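# Put the banded ring onto the lone peg

## Task

Lower the banded ring, with its green side facing up, fully down onto the single free-standing peg on the wooden board, and finish with the robot not in contact with the ring. The board must end up flat, with half or more of its area resting on the cloth.

## Robot and tools

Robot: two arms, left_arm and right_arm, each with six revolute joints and a two-finger gripper. Joint order in every row and every per-arm list, base to hand: waist (joint1), shoulder (joint2), elbow (joint3), wrist pitch (joint4), wrist yaw (joint5), wrist roll (joint6). Stated ranges in radians: waist -2.618 to 3.054, shoulder 0.000 to 3.142, elbow 0.000 to 3.142, wrist pitch -1.571 to 1.571, wrist yaw -1.571 to 1.571, wrist roll -2.094 to 2.094. True ends may differ by up to 0.059 rad either way. Each arm carries a wrist camera: cam_left_wrist and cam_right_wrist, both 896x504.

Frames: the scene frame has its origin at table-top height, midway between the nominal bases, +z up, +x out over the table, left_arm on the +y side (this is not the image left). Calibrated base origins: left_arm (+0.057, +0.375, +0.033) m, quat_wxyz (+1.000, 0, 0, +0.006); right_arm (+0.012, -0.294, +0.044) m, quat_wxyz (+1.000, 0, 0, +0.012). Reported end_effector_position (metres) and end_effector_quat_wxyz are in each arm's own base frame; this point sits between the finger pads, about 1 cm behind the tips. Fingers point along the gripper's +z and open along its y. Reported hand poses can be a few cm off, more at long reach.

The command row: always 14 plain numbers, even if one arm is idle. First left_arm's six absolute joint angles (rad) then its opening, then right_arm's six angles and opening. Angles are absolute targets, not offsets. Opening runs from -1 (closed) to +1 (fully open); it is an absolute gripper setting. To keep a gripper unchanged resend its current command (0 is a real command, half-open-ish). To keep a resting joint still, resend its value from the Joint targets line.

execute_actions(actions, cameras): actions is a list of actions; each action is a list of up to 15 rows, each row one control step of 1/30 s; a short action repeats its final row to fill 15 steps. A call is refused if a target lies beyond a range end by more than 0.059 rad and further out than the joint's present angle. Targets past a real end are clipped; a "joint sent to its limit" line may follow. Each step the joint target can lead the measured angle by at most 0.339 rad (waist, shoulder, elbow) or 2.2 rad (wrist joints); if targets would shift the gripper more than 200 mm, that arm's targets are scaled back. Long moves may need several actions. cameras: list of names, ["all"], or []; an empty actions list returns all images plus the scene number.

move(target, speed, blend, opening_speed, grip_force, blocking, cameras): target is one 14-number row or a list of up to 15 rows, all absolute joint angles plus openings, same layout. speed (rad/s, 0.01 to 12.57, default 0.5) caps the fastest joint; one value or one per target. blend (rad) rounds intermediate corners; 0 stops at each. opening_speed (per second on the -1..1 scale, at least 0.2) ramps the grippers. grip_force: newtons per finger pad, 10 to 50, one value or one per arm; stays set; lower force closes slowly. blocking=false returns after about 0.5 s while motion continues; a new move then takes over. Joints move together so hands follow curves; the path ignores obstacles and the other arm. The result adds a move: line, e.g. done, off_target (at rest more than 0.035 rad off), moving, held or fault, plus limits=held if steps were withheld. Total path time is capped at 10 s.

wait(seconds 0 to 10, cameras) lets time pass with commands held. stop(cameras) brakes a running move. zoom_image(camera, region [x0, y0, x1, y1] pixels, at most 504 by 504) enlarges part of the newest image of cam_left_wrist or cam_right_wrist. read_manual(section) gives URDF licence text only. finished_scene(scene) takes the current scene number (integer) and ends it for good, so call it only once the ring sits fully down, green up, with both grippers clear of it.

Gripping: grip_measured is the motor position on the -1..+1 scale. Pads meet near -0.94; an object W mm wide stands the pads apart at about -0.94 + 0.0208*W. Readings may sit up to 0.02 too open. To grip firmly send about 0.24 below the object's width reading and keep resending it; to release send well above that reading. Each arm's Joint positions block ends with finger gap in metres (0.093 fully open). Joint velocities may be summarized as within noise. Joint torques (N m) include arm weight; joints 1 to 3 wrap at ±28.

Avoid: dropping or releasing moving parts, anything leaving the table, fast impacts, strong pushes into fixed things, arm-to-arm contact or one gripper closing on the other, and pressure on the wrist-camera cables (cable contact counts as touching). A camera stand is behind the arms. Loose objects may be nudged briefly by outside pushes. Motor heat builds from holding loads or long stretches: MOTOR HOT at 75 °C, at 90 °C the arm folds and stays idle, at 100 °C it goes limp. Any arm fault stop is costly.

Each tool is called after ">>>" as a command line: name --argument value for each argument, lists and objects as JSON in quotes; but a table of rows of numbers goes row by row, as --pt "numbers of a row", without its own name.

## Session

>>> execute_actions --actions '[]'

Scene clock: 0.00 s.
left_arm: end_effector_position=(+0.4012, +0.0055, +0.0908) grip_measured=+1.000 end_effector_quat_wxyz=(+0.574, -0.025, +0.818, +0.027) | right_arm: end_effector_position=(+0.3872, -0.0355, +0.0779) grip_measured=+1.000 end_effector_quat_wxyz=(+0.566, +0.050, +0.818, -0.090)
Joint positions: left_arm=[-0.028 1.593 0.408 0.838 -0.099 -0.019 0.093] | right_arm=[-0.005 1.617 0.354 0.905 0.2 -0.021 0.093]
Joint velocities: within noise
Joint torques (N m): no reading
Heat: left arm: 32 °C; right arm: 30 °C.
Joint targets: left_arm=[-0.028 1.585 0.417 0.844 -0.099 -0.018] | right_arm=[-0.005 1.608 0.364 0.917 0.200 -0.021]
Tool commands: left_gripper/opening=+1.0 right_gripper/opening=+1.0

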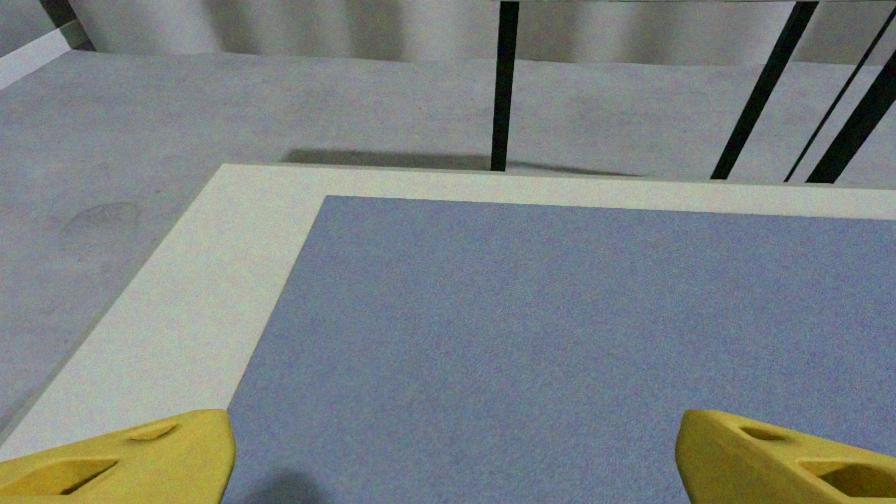

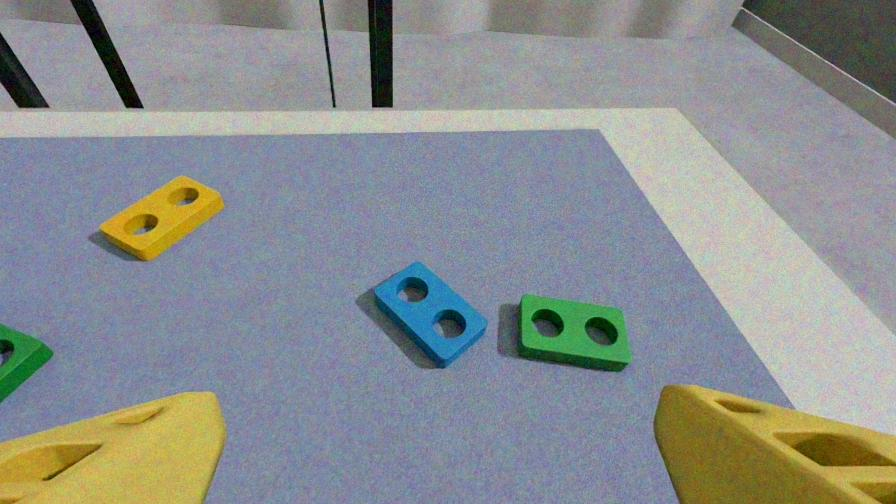

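>>> move --target '[-0.5,1.3,0.9,-0.6,0,0,1,0.4,1.3,0.9,-0.6,0,0,1]' --speed 1 --cameras '["all"]'

Scene clock: 3.43 s.
left_arm: end_effector_position=(+0.2867, -0.1536, +0.1095) grip_measured=+1.000 end_effector_quat_wxyz=(+0.257, +0.231, +0.936, -0.063) | right_arm: end_effector_position=(+0.2954, +0.1211, +0.1030) grip_measured=+1.000 end_effector_quat_wxyz=(+0.247, -0.193, +0.949, +0.042)
Joint positions: left_arm=[-0.495 1.32 0.874 -0.589 -0.006 -0.009 0.093] | right_arm=[0.396 1.323 0.865 -0.606 0.013 -0.008 0.093]
Joint torques (N m): left_arm=[-0.29 -5.94 8.35 1.5 -0.03 0.12] | right_arm=[0.46 -5.85 10.76 1.33 -0.16 0.16]
Heat: left arm: 33 °C; right arm: 30 °C.
Joint targets: left_arm=[-0.500 1.300 0.900 -0.600 0.000 0.000] | right_arm=[0.400 1.300 0.900 -0.600 0.000 0.000]
move: done

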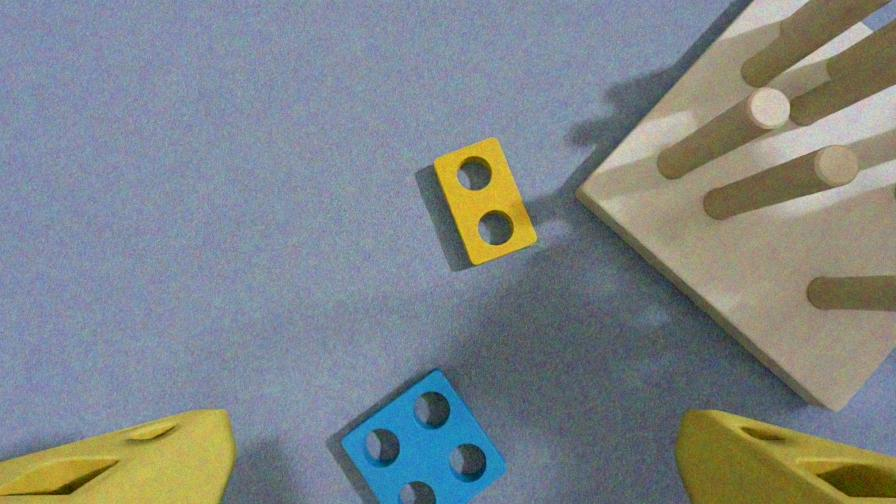

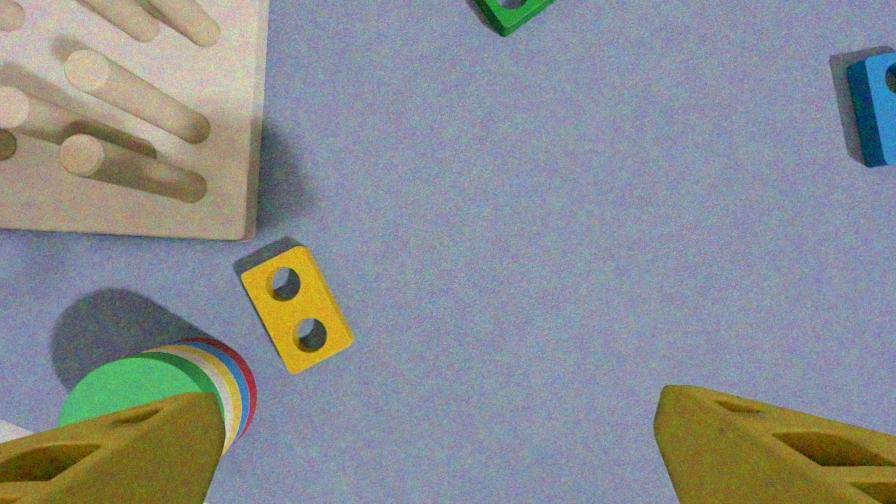

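>>> move --target '[0.2,1.0,0.9,-0.6,0,0,1,0.75,1.0,0.9,-1.1,0,0,1]' --speed 1 --cameras '["all"]'

>>> move --target '[-0.8,1.0,0.9,-0.8,0,0,1,0,1.0,0.9,-1.1,0,0,1]' --speed 1 --cameras '["all"]'

Scene clock: 5.27 s.
left_arm: end_effector_position=(+0.3054, +0.0607, +0.2020) grip_measured=+1.000 end_effector_quat_wxyz=(+0.407, -0.093, +0.908, +0.039) | right_arm: end_effector_position=(+0.1542, +0.1399, +0.1312) grip_measured=+1.000 end_effector_quat_wxyz=(+0.152, -0.361, +0.918, +0.054)
Joint positions: left_arm=[0.195 1.01 0.874 -0.593 -0.002 -0.008 0.093] | right_arm=[0.744 1.011 0.865 -1.101 0.009 -0.007 0.093]
Joint torques (N m): left_arm=[0.72 -3.12 8.8 2.02 -0.04 0.1] | right_arm=[0.65 -2.37 10.5 0.96 -0.11 0.16]
Heat: left arm: 33 °C; right arm: 30 °C.
Joint targets: left_arm=[0.200 1.000 0.900 -0.600 0.000 0.000] | right_arm=[0.750 1.000 0.900 -1.100 0.000 0.000]
move: done

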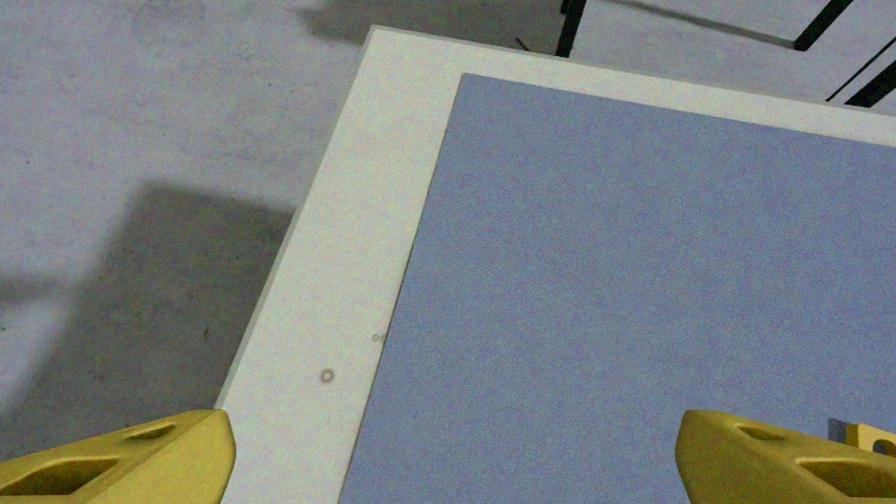

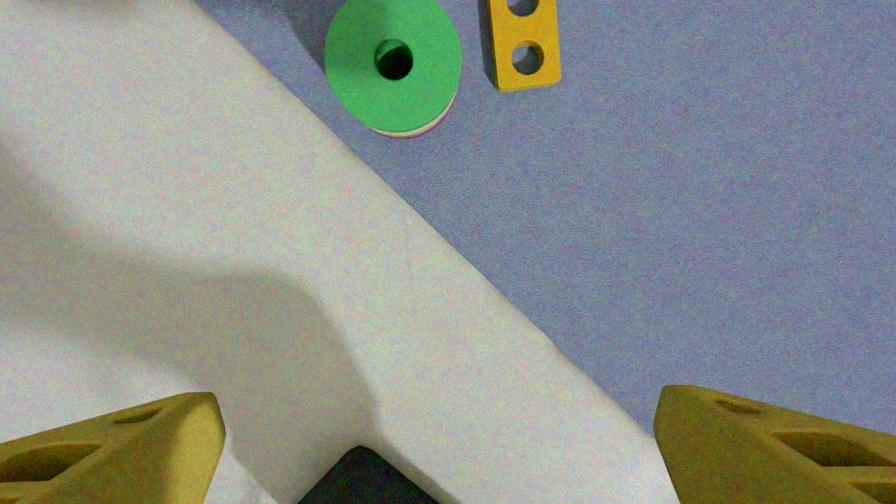

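Scene clock: 6.93 s.
left_arm: end_effector_position=(+0.1936, -0.1972, +0.1698) grip_measured=+1.000 end_effector_quat_wxyz=(+0.292, +0.364, +0.876, -0.124) | right_arm: end_effector_position=(+0.2081, +0.0002, +0.1312) grip_measured=+1.000 end_effector_quat_wxyz=(+0.161, -0.005, +0.987, -0.003)
Joint positions: left_arm=[-0.795 1.01 0.874 -0.789 0 -0.007 0.093] | right_arm=[0.006 1.011 0.865 -1.101 0.006 -0.006 0.093]
Joint torques (N m): left_arm=[-0.32 -2.86 8.7 1.69 -0.05 0.12] | right_arm=[-0.54 -2.39 10.52 0.95 -0.08 0.15]
Heat: left arm: 33 °C; right arm: 30 °C.
Joint targets: left_arm=[-0.800 1.000 0.900 -0.800 0.000 0.000] | right_arm=[0.000 1.000 0.900 -1.100 0.000 0.000]
move: done

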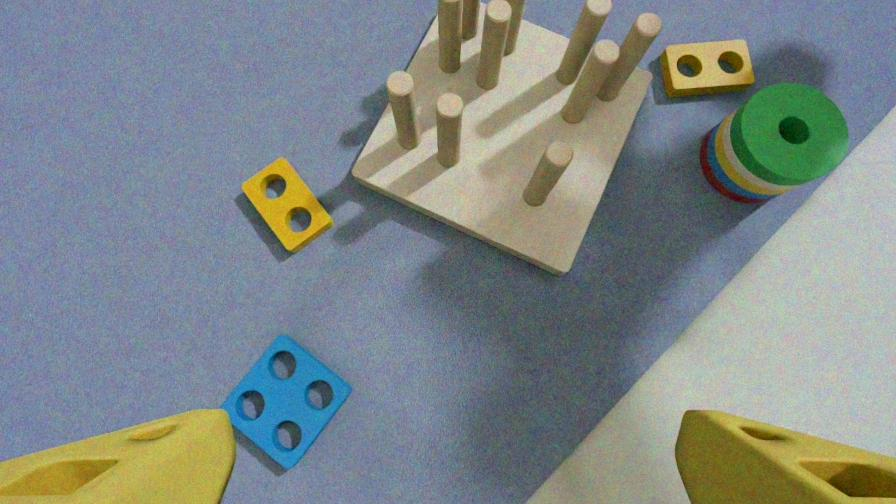

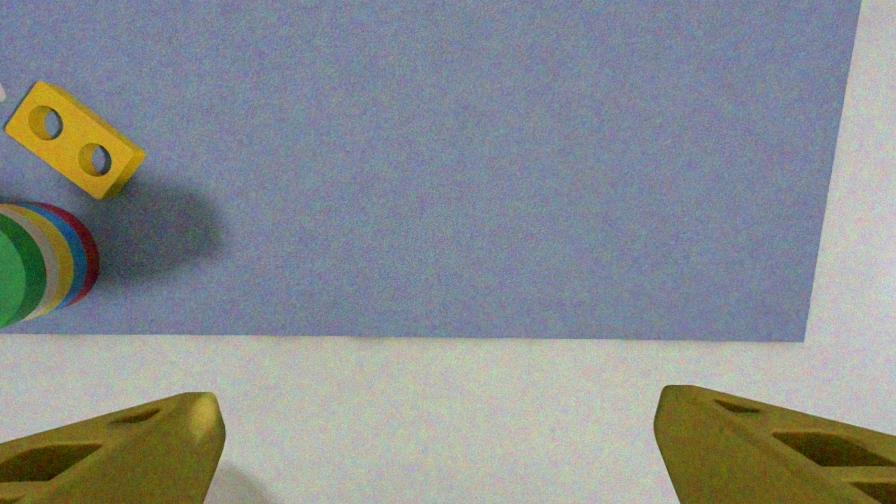

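>>> move --pt "-0.8 1.6 1.6 -1.3 0 0.8 1 -0.8 1.0 0.9 -1.1 0 0 1" --pt "-1.235 2.46 2.49 -1.55 0 1.57 1 -0.8 1.0 0.9 -1.1 0 0 1" --speed 1 --blend 0.2 --cameras '["cam_left_wrist"]'

Scene clock: 12.47 s.
left_arm: end_effector_position=(+0.1565, -0.4535, +0.1016) grip_measured=+1.000 end_effector_quat_wxyz=(+0.023, +0.985, +0.170, +0.004) | right_arm: end_effector_position=(+0.1455, -0.1488, +0.1312) grip_measured=+1.000 end_effector_quat_wxyz=(+0.148, +0.379, +0.911, -0.064)
Joint positions: left_arm=[-1.239 2.455 2.466 -1.535 0 1.56 0.093] | right_arm=[-0.794 1.011 0.865 -1.101 0.003 -0.006 0.093]
Joint torques (N m): left_arm=[0.28 -11.43 7.23 0.25 0.01 0.11] | right_arm=[-0.53 -2.39 10.5 0.96 -0.04 0.15]
Heat: left arm: 33 °C; right arm: 31 °C.
Joint targets: left_arm=[-1.235 2.460 2.490 -1.550 0.000 1.570] | right_arm=[-0.800 1.000 0.900 -1.100 0.000 0.000]
move: done
Images, in order (width x height): cam_left_wrist 896x504.

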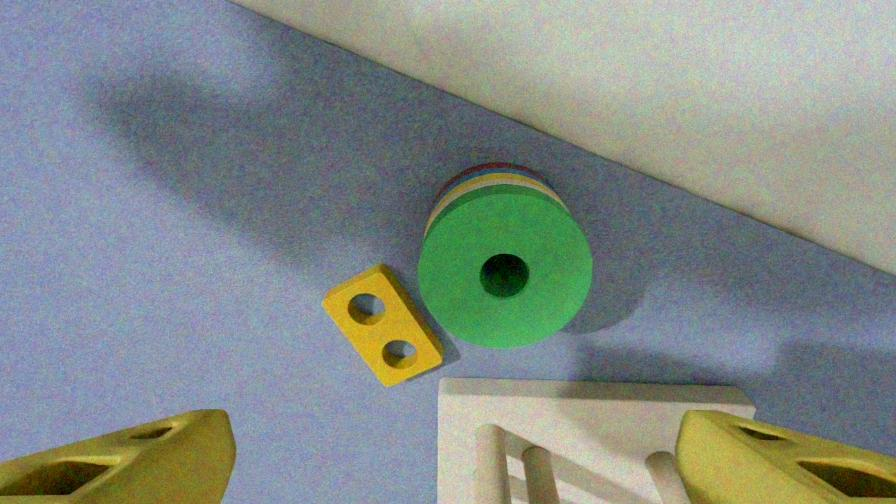

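>>> move --pt "-1.222 2.39 2.36 -1.523 0 1.85 1 -0.8 1.0 0.9 -1.1 0 0 1" --pt "-1.222 2.393 1.974 -1.134 0 1.85 1 -0.8 1.0 0.9 -1.1 0 0 1" --speed 0.5 --blend 0.03 --cameras '["cam_left_wrist"]'

Scene clock: 16.97 s.
left_arm: end_effector_position=(+0.1535, -0.4285, -0.0092) grip_measured=+1.000 end_effector_quat_wxyz=(-0.023, +0.999, +0.037, -0.007) | right_arm: end_effector_position=(+0.1455, -0.1488, +0.1312) grip_measured=+1.000 end_effector_quat_wxyz=(+0.148, +0.379, +0.911, -0.064)
Joint positions: left_arm=[-1.227 2.431 1.981 -1.168 0 1.842 0.093] | right_arm=[-0.794 1.011 0.865 -1.101 0.003 -0.006 0.093]
Joint torques (N m): left_arm=[0.44 -14.84 4.92 0.55 -0.03 0.12] | right_arm=[-0.57 -2.41 10.51 0.95 -0.05 0.15]
Heat: left arm: 35 °C; right arm: 32 °C.
Joint targets: left_arm=[-1.222 2.393 1.974 -1.134 0.000 1.850] | right_arm=[-0.800 1.000 0.900 -1.100 0.000 0.000]
move: off_target (left_arm); left_arm: the shoulder is farthest, 0.038 rad from its target
Images, in order (width x height): cam_left_wrist 896x504.

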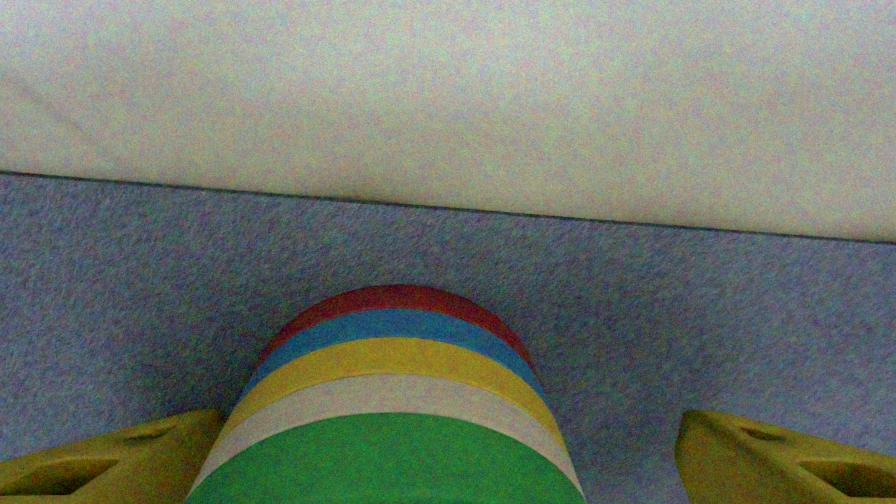

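>>> move --pt "-1.222 2.397 2.024 -1.134 0 1.85 1 -0.8 1.0 0.9 -1.1 0 0 1" --pt "-1.222 2.397 2.024 -1.134 0 1.85 0.05 -0.8 1.0 0.9 -1.1 0 0 1" --speed 0.3 --opening_speed 0.8 --cameras '["cam_left_wrist"]'

Scene clock: 19.87 s.
left_arm: end_effector_position=(+0.1570, -0.4382, -0.0046) grip_measured=+0.181 end_effector_quat_wxyz=(-0.005, +0.999, +0.037, -0.001) | right_arm: end_effector_position=(+0.1455, -0.1488, +0.1312) grip_measured=+1.000 end_effector_quat_wxyz=(+0.148, +0.379, +0.911, -0.064)
Joint positions: left_arm=[-1.227 2.431 2 -1.15 0 1.842 0.054] | right_arm=[-0.794 1.011 0.865 -1.101 0.003 -0.006 0.093]
Joint torques (N m): left_arm=[0.57 -14.75 7.25 0.45 -0.04 0.09] | right_arm=[-0.57 -2.41 10.47 0.95 -0.03 0.14]
Heat: left arm: 36 °C; right arm: 32 °C.
Joint targets: left_arm=[-1.222 2.397 2.024 -1.134 0.000 1.850] | right_arm=[-0.800 1.000 0.900 -1.100 0.000 0.000]
move: done
Images, in order (width x height): cam_left_wrist 896x504.

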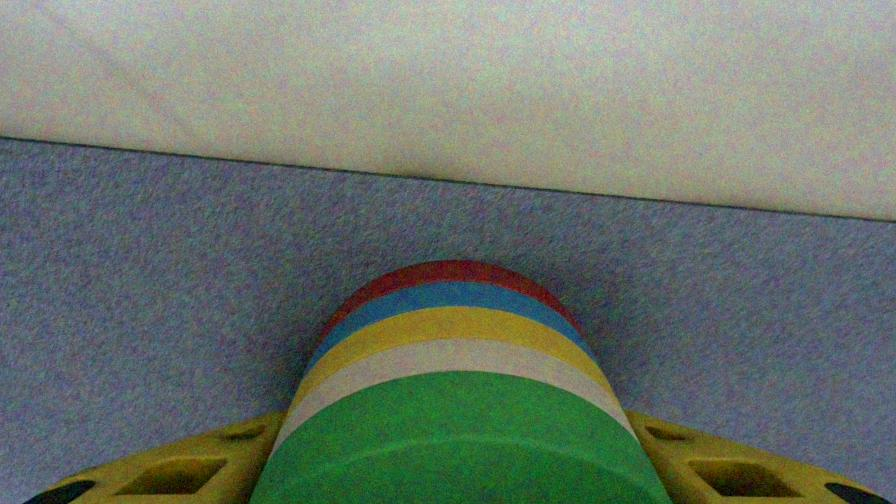

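>>> move --pt "-1.222 2.397 2.024 -1.134 0 1.85 -0.15 -0.8 1.0 0.9 -1.1 0 0 1" --pt "-1.222 2.37 2.38 -1.523 0 1.85 -0.15 -0.8 1.0 0.9 -1.1 0 0 1" --pt "-1.222 2.04 1.943 -1.42 0 1.6 -0.15 -0.8 1.0 0.9 -1.1 0 0 1" --pt "-0.96 2.04 1.943 -1.42 0 0.64 -0.15 -0.8 1.0 0.9 -1.1 0 0 1" --speed 0.6 --blend '[0,0.05,0.05,0]' --cameras '["all"]'

Scene clock: 24.67 s.
left_arm: end_effector_position=(+0.2290, -0.3277, +0.1275) grip_measured=+0.167 end_effector_quat_wxyz=(+0.000, +0.721, +0.693, +0.000) | right_arm: end_effector_position=(+0.1455, -0.1488, +0.1312) grip_measured=+1.000 end_effector_quat_wxyz=(+0.148, +0.379, +0.911, -0.064)
Joint positions: left_arm=[-0.961 2.082 1.946 -1.436 0 0.649 0.053] | right_arm=[-0.794 1.011 0.865 -1.101 0.003 -0.006 0.093]
Joint torques (N m): left_arm=[0.29 -13.23 5.3 0.53 -0.01 -0.02] | right_arm=[-0.57 -2.37 10.47 0.96 -0.03 0.15]
Heat: left arm: 39 °C; right arm: 33 °C.
Joint targets: left_arm=[-0.960 2.040 1.943 -1.420 0.000 0.640] | right_arm=[-0.800 1.000 0.900 -1.100 0.000 0.000]
move: off_target (left_arm); left_arm: the shoulder is farthest, 0.042 rad from its target

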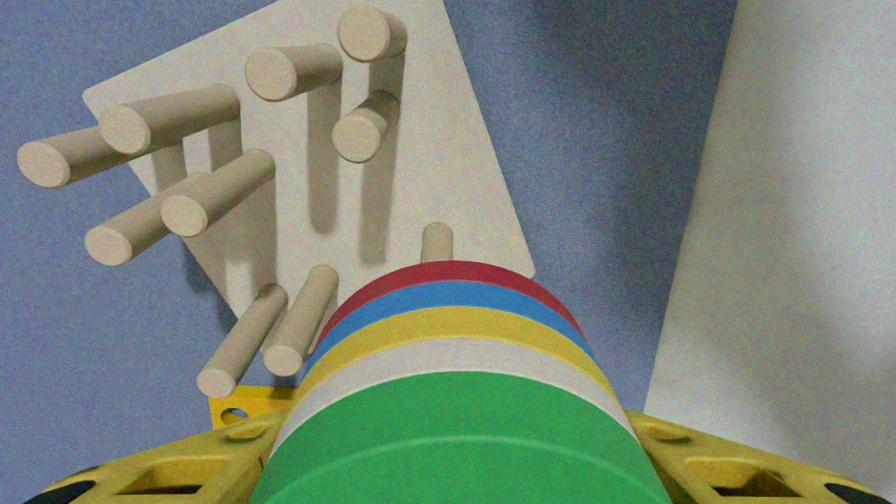

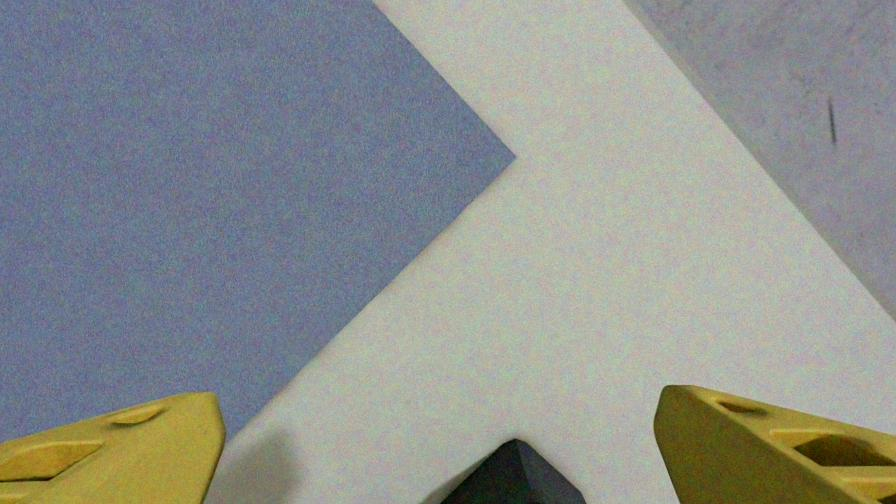

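>>> move --target '[-0.927,2.004,1.8885,-1.4015,0,0.64,-0.15,0.8,0.4,0.3,-0.25,0,0,1]' --speed 0.8 --cameras '["all"]'

Scene clock: 28.87 s.
left_arm: end_effector_position=(+0.2333, -0.3148, +0.1252) grip_measured=+0.167 end_effector_quat_wxyz=(-0.004, +0.711, +0.703, +0.001) | right_arm: end_effector_position=(+0.1775, +0.1800, +0.1652) grip_measured=+1.000 end_effector_quat_wxyz=(+0.520, -0.321, +0.762, +0.215)
Joint positions: left_arm=[-0.933 2.052 1.892 -1.418 0 0.649 0.053] | right_arm=[0.794 0.408 0.311 -0.279 0.003 -0.005 0.093]
Joint torques (N m): left_arm=[0.59 -13.61 5.34 0.56 -0.08 -0.03] | right_arm=[0.65 0.21 7.09 2.42 -0.05 0.13]
Heat: left arm: 41 °C; right arm: 34 °C.
Joint targets: left_arm=[-0.927 2.004 1.888 -1.401 0.000 0.640] | right_arm=[0.800 0.400 0.300 -0.250 0.000 0.000]
move: off_target (left_arm); left_arm: the shoulder is farthest, 0.048 rad from its target

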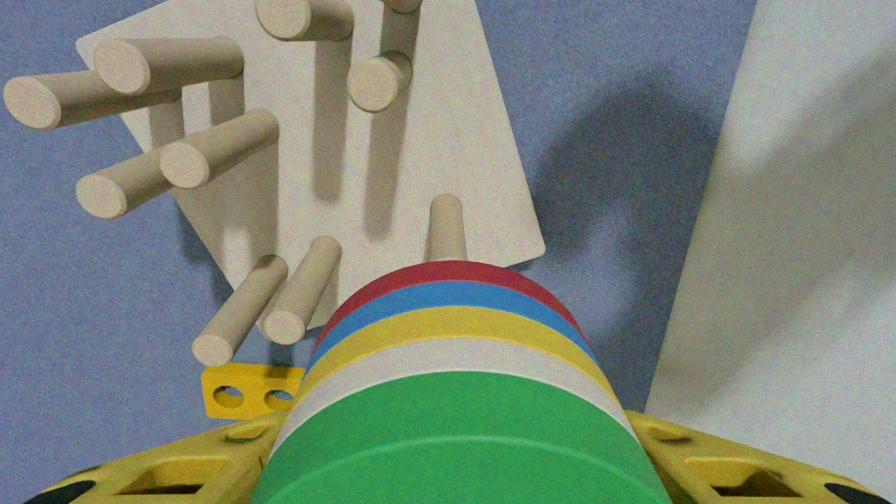

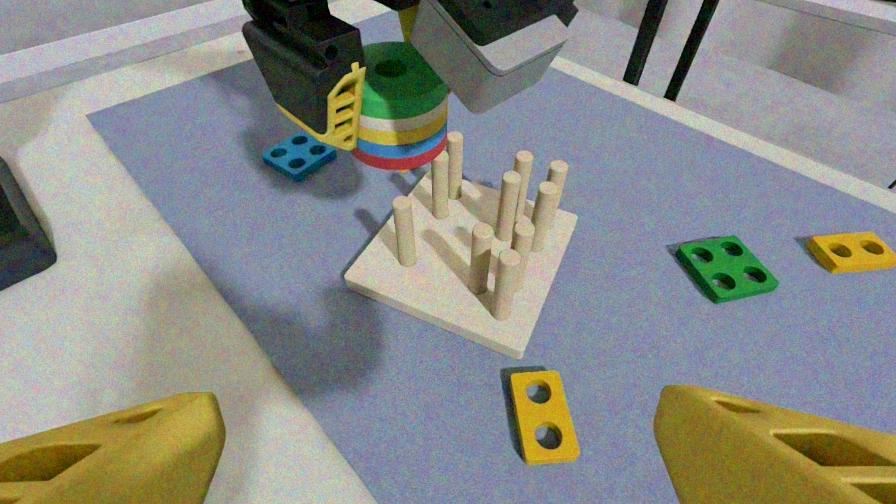

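>>> move --target '[-0.927,2.004,1.743,-1.251,0,0.64,-0.15,0.8,0.4,0.3,-0.25,0,0,1]' --speed 0.4 --cameras '["all"]'

>>> zoom_image --camera "cam_right_wrist" --region '[300, 60, 500, 300]'

Scene clock: 31.00 s.
left_arm: end_effector_position=(+0.2338, -0.3154, +0.0905) grip_measured=+0.167 end_effector_quat_wxyz=(+0.000, +0.711, +0.703, +0.000) | right_arm: end_effector_position=(+0.1775, +0.1800, +0.1653) grip_measured=+1.000 end_effector_quat_wxyz=(+0.520, -0.321, +0.762, +0.215)
Joint positions: left_arm=[-0.933 2.045 1.744 -1.268 0 0.649 0.053] | right_arm=[0.794 0.408 0.311 -0.279 0.003 -0.005 0.093]
Joint torques (N m): left_arm=[0.66 -12.97 5.55 0.56 -0.07 -0.06] | right_arm=[0.61 0.17 7.05 2.4 -0.04 0.14]
Heat: left arm: 42 °C; right arm: 34 °C.
Joint targets: left_arm=[-0.927 2.004 1.743 -1.251 0.000 0.640] | right_arm=[0.800 0.400 0.300 -0.250 0.000 0.000]
move: off_target (left_arm); left_arm: the shoulder is farthest, 0.041 rad from its target

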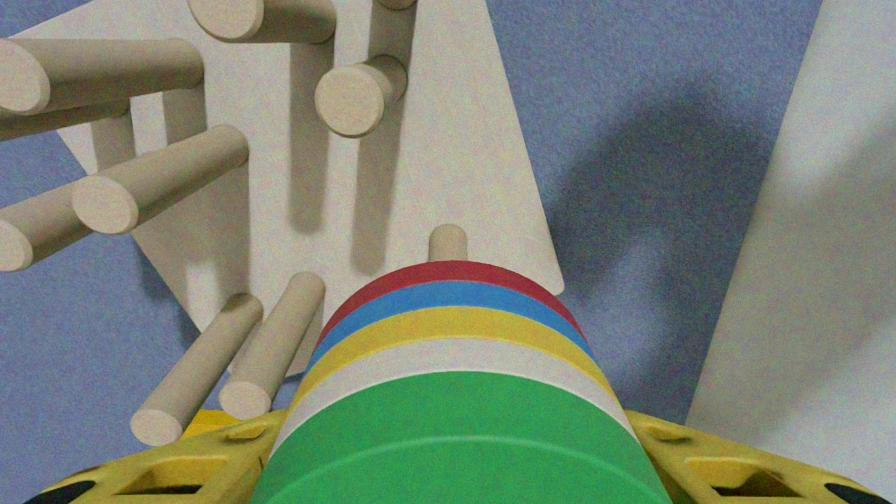

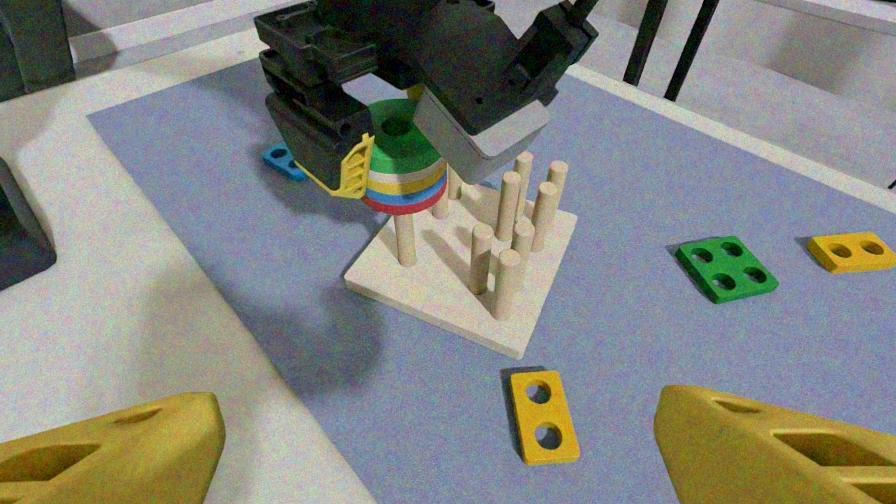

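Scaled by 2.100 from the camera's 896x504 image, which has a finer 1280x720 frame.

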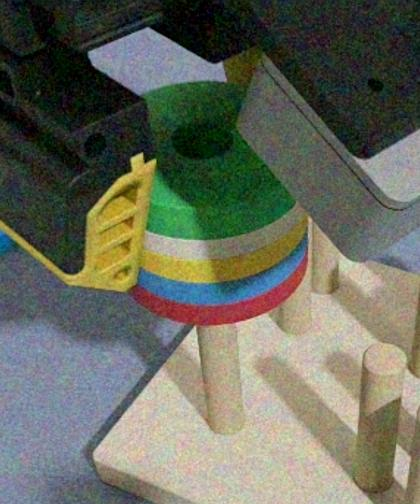

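>>> move --target '[-0.927,2.014,1.677,-1.174,0,0.64,-0.15,0.8,0.4,0.3,-0.25,0,0,1]' --speed 0.15 --cameras '["all"]'

>>> zoom_image --camera "cam_right_wrist" --region '[300, 100, 500, 300]'

Scene clock: 32.87 s.
left_arm: end_effector_position=(+0.2347, -0.3166, +0.0743) grip_measured=+0.167 end_effector_quat_wxyz=(+0.007, +0.711, +0.703, -0.001) | right_arm: end_effector_position=(+0.1775, +0.1800, +0.1653) grip_measured=+1.000 end_effector_quat_wxyz=(+0.520, -0.321, +0.762, +0.215)
Joint positions: left_arm=[-0.933 2.045 1.679 -1.191 0 0.649 0.053] | right_arm=[0.794 0.408 0.311 -0.279 0.003 -0.005 0.093]
Joint torques (N m): left_arm=[0.73 -12.18 5.68 0.6 0 -0.06] | right_arm=[0.59 0.17 7.06 2.4 -0.04 0.14]
Heat: left arm: 43 °C; right arm: 34 °C.
Joint targets: left_arm=[-0.927 2.014 1.677 -1.174 0.000 0.640] | right_arm=[0.800 0.400 0.300 -0.250 0.000 0.000]
move: done

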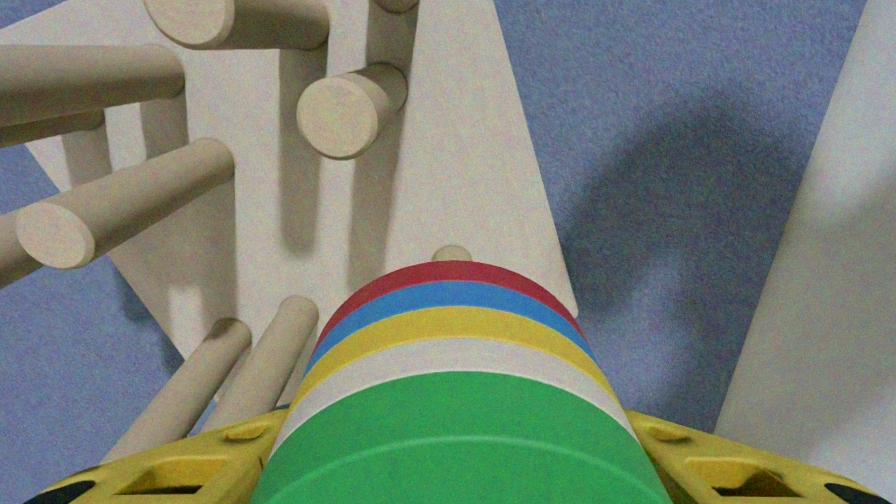

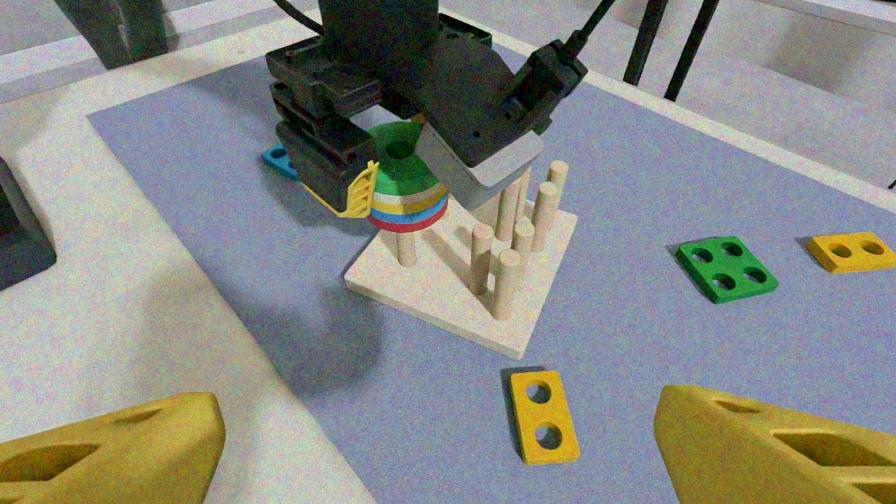

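Scaled by 2.520 from the camera's 896x504 image, which has a finer 1280x720 frame.

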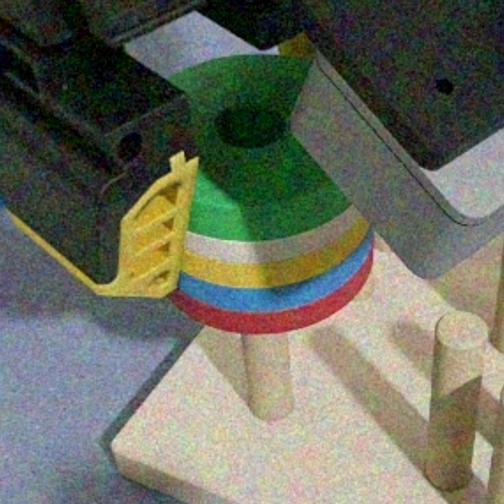

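>>> move --target '[-0.927,2.03,1.626,-1.118,0,0.64,-0.15,0.8,0.4,0.3,-0.25,0,0,1]' --speed 0.15 --cameras '["all"]'

>>> zoom_image --camera "cam_right_wrist" --region '[300, 100, 500, 300]'

Scene clock: 34.07 s.
left_arm: end_effector_position=(+0.2336, -0.3150, +0.0617) grip_measured=+0.167 end_effector_quat_wxyz=(+0.007, +0.711, +0.703, -0.001) | right_arm: end_effector_position=(+0.1775, +0.1800, +0.1653) grip_measured=+1.000 end_effector_quat_wxyz=(+0.520, -0.321, +0.762, +0.215)
Joint positions: left_arm=[-0.933 2.045 1.629 -1.141 0 0.649 0.053] | right_arm=[0.794 0.408 0.311 -0.279 0.003 -0.005 0.093]
Joint torques (N m): left_arm=[0.59 -10.95 5.53 0.67 -0.05 -0.09] | right_arm=[0.58 0.2 7.02 2.39 -0.05 0.14]
Heat: left arm: 43 °C; right arm: 33 °C.
Joint targets: left_arm=[-0.927 2.030 1.626 -1.118 0.000 0.640] | right_arm=[0.800 0.400 0.300 -0.250 0.000 0.000]
move: done

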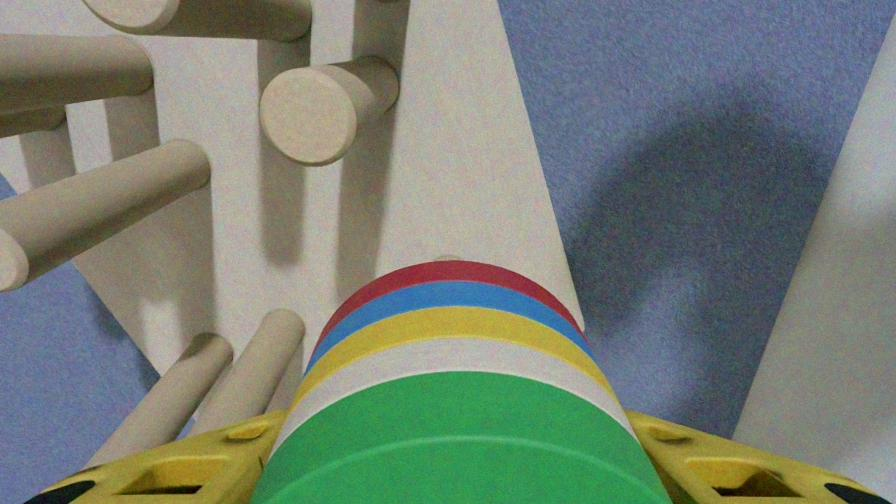

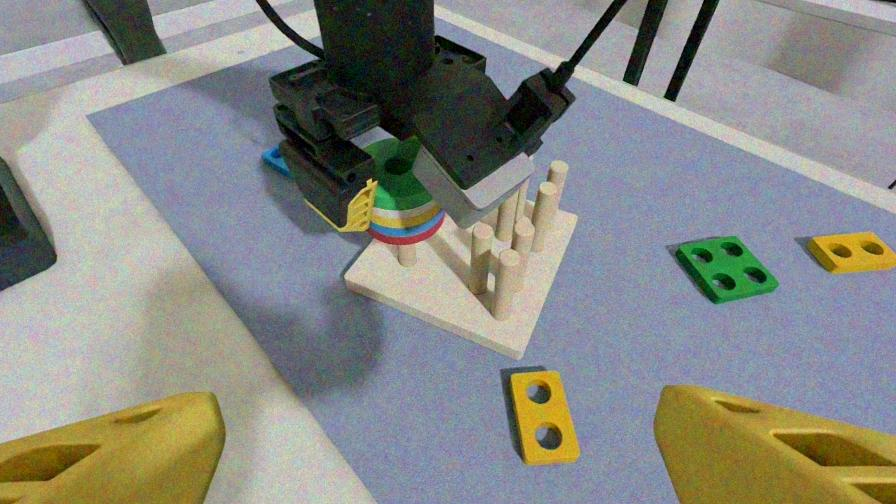

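Scaled by 2.520 from the camera's 896x504 image, which has a finer 1280x720 frame.

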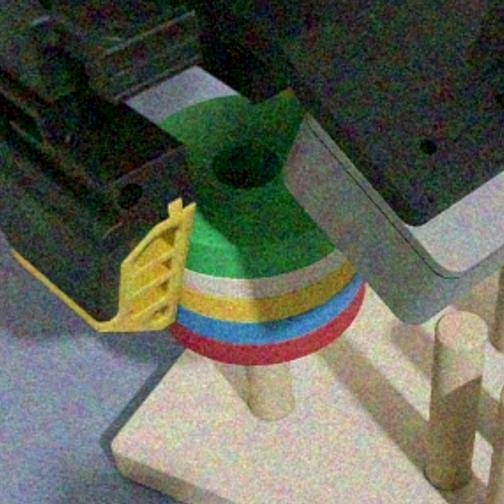

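>>> move --pt "-0.927 2.075 1.546 -1.006 0 0.64 -0.15 0.8 0.4 0.3 -0.25 0 0 1" --pt "-0.927 2.09 1.523 -0.972 0 0.64 -0.15 0.8 0.4 0.3 -0.25 0 0 1" --speed 0.12 --blend 0.02 --cameras '["all"]'

>>> zoom_image --camera "cam_right_wrist" --region '[300, 100, 500, 300]'

Scene clock: 36.43 s.
left_arm: end_effector_position=(+0.2365, -0.3139, +0.0423) grip_measured=+0.166 end_effector_quat_wxyz=(+0.016, +0.708, +0.706, +0.005) | right_arm: end_effector_position=(+0.1775, +0.1800, +0.1653) grip_measured=+1.000 end_effector_quat_wxyz=(+0.520, -0.321, +0.762, +0.215)
Joint positions: left_arm=[-0.931 2.049 1.554 -1.046 -0.015 0.643 0.053] | right_arm=[0.794 0.408 0.311 -0.279 0.003 -0.005 0.093]
Joint torques (N m): left_arm=[0.49 -5.72 3.18 1.32 0.11 0.01] | right_arm=[0.65 0.2 7.06 2.4 -0.05 0.14]
Heat: left arm: 43 °C; right arm: 33 °C.
Joint targets: left_arm=[-0.927 2.090 1.523 -0.972 0.000 0.640] | right_arm=[0.800 0.400 0.300 -0.250 0.000 0.000]
move: off_target (left_arm); blend cut to 0.017 rad at target 1; left_arm: the wrist pitch is farthest, 0.074 rad from its target

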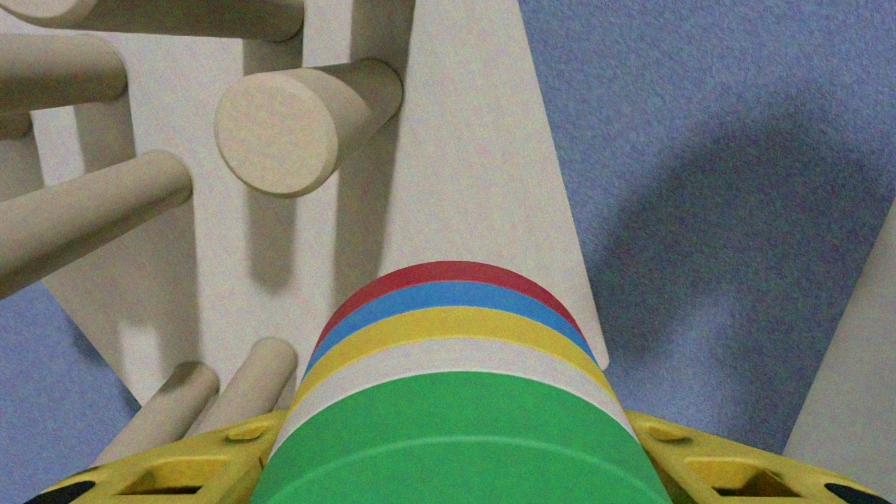

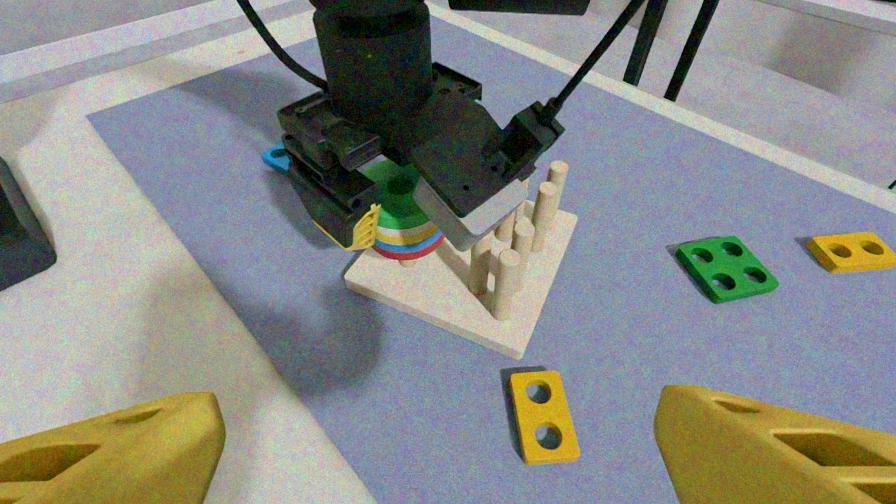

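Scaled by 2.520 from the camera's 896x504 image, which has a finer 1280x720 frame.

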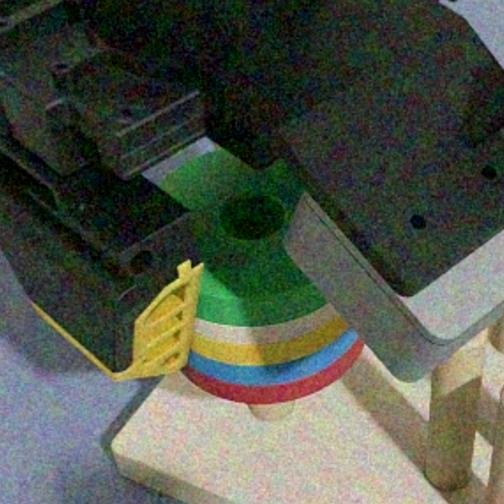

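>>> move --pt "-0.927 2.03 1.556 -1.036 -0.01 0.64 -0.15 0.8 0.4 0.3 -0.25 0 0 1" --pt "-0.927 2.03 1.556 -1.036 -0.01 0.64 0.5 0.8 0.4 0.3 -0.25 0 0 1" --speed 0.2 --opening_speed 0.4 --cameras '["all"]'

>>> zoom_image --camera "cam_right_wrist" --region '[300, 100, 500, 300]'

Scene clock: 39.30 s.
left_arm: end_effector_position=(+0.2361, -0.3137, +0.0442) grip_measured=+0.498 end_effector_quat_wxyz=(+0.017, +0.708, +0.706, +0.004) | right_arm: end_effector_position=(+0.1775, +0.1800, +0.1653) grip_measured=+1.000 end_effector_quat_wxyz=(+0.520, -0.321, +0.762, +0.215)
Joint positions: left_arm=[-0.931 2.043 1.554 -1.049 -0.013 0.643 0.069] | right_arm=[0.794 0.408 0.311 -0.279 0.003 -0.005 0.093]
Joint torques (N m): left_arm=[0.55 -10.45 5.72 0.59 -0.02 0] | right_arm=[0.61 0.21 7.04 2.4 -0.05 0.14]
Heat: left arm: 43 °C; right arm: 33 °C.
Joint targets: left_arm=[-0.927 2.030 1.556 -1.036 -0.010 0.640] | right_arm=[0.800 0.400 0.300 -0.250 0.000 0.000]
move: done

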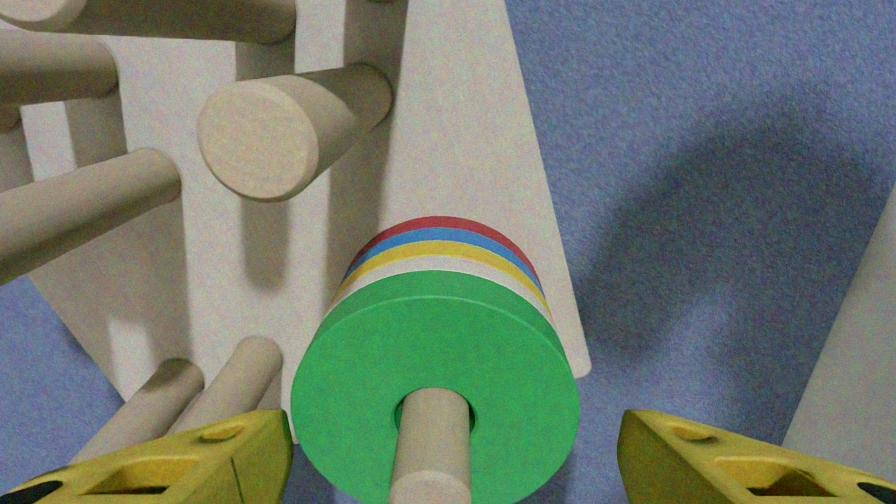

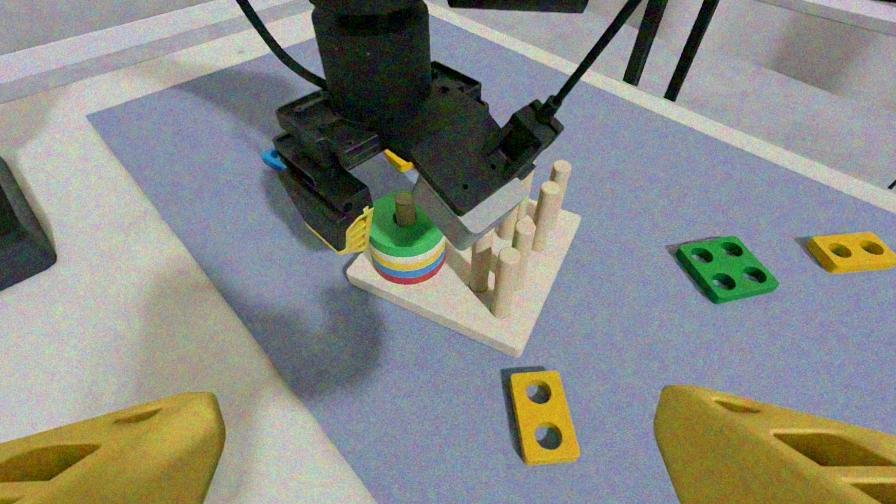

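Scaled by 2.520 from the camera's 896x504 image, which has a finer 1280x720 frame.

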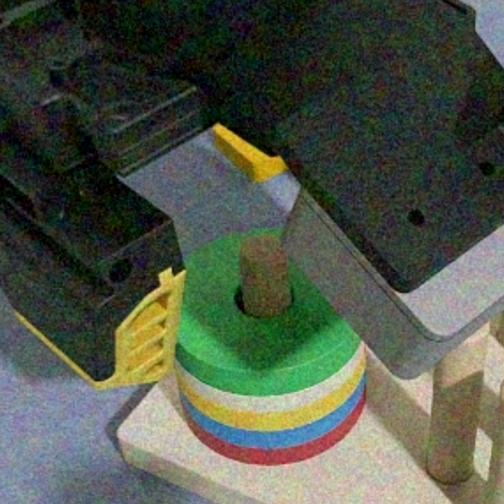

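>>> move --pt "-0.927 2.01 1.677 -1.174 0 0.64 0.5 0.8 0.4 0.3 -0.25 0 0 1" --pt "-0.927 2.004 1.888 -1.4015 0 0.64 0.5 0.8 0.4 0.3 -0.25 0 0 1" --speed 0.4 --blend 0.03 --cameras '["cam_right_wrist"]'

Scene clock: 41.10 s.
left_arm: end_effector_position=(+0.2358, -0.3151, +0.1221) grip_measured=+0.498 end_effector_quat_wxyz=(+0.004, +0.708, +0.706, +0.003) | right_arm: end_effector_position=(+0.1775, +0.1800, +0.1653) grip_measured=+1.000 end_effector_quat_wxyz=(+0.520, -0.321, +0.762, +0.215)
Joint positions: left_arm=[-0.931 2.043 1.865 -1.386 -0.007 0.643 0.069] | right_arm=[0.794 0.408 0.311 -0.279 0.003 -0.005 0.093]
Joint torques (N m): left_arm=[0.53 -12.79 7.36 0.19 0.07 0] | right_arm=[0.58 0.2 7.06 2.4 -0.05 0.14]
Heat: left arm: 43 °C; right arm: 33 °C.
Joint targets: left_arm=[-0.927 2.004 1.888 -1.401 0.000 0.640] | right_arm=[0.800 0.400 0.300 -0.250 0.000 0.000]
move: off_target (left_arm); left_arm: the shoulder is farthest, 0.039 rad from its target
Images, in order (width x height): cam_right_wrist 896x504.

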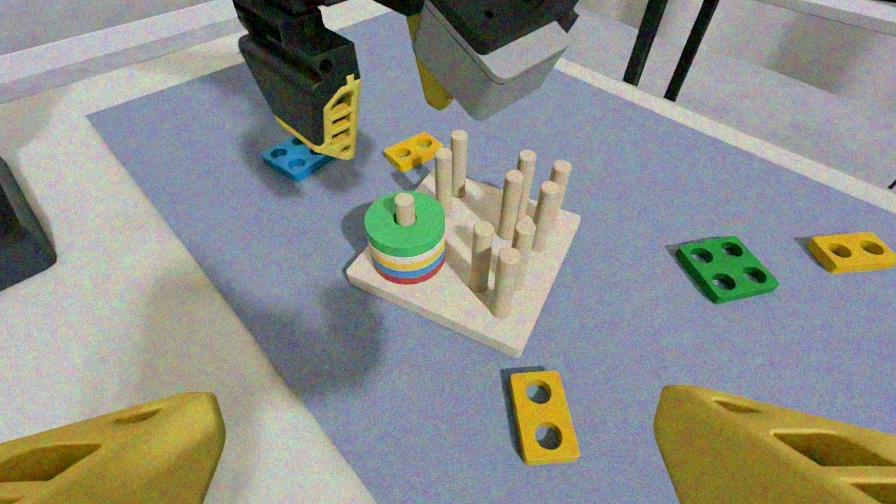

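>>> finished_scene --scene 1

The scene is finished: the task was done.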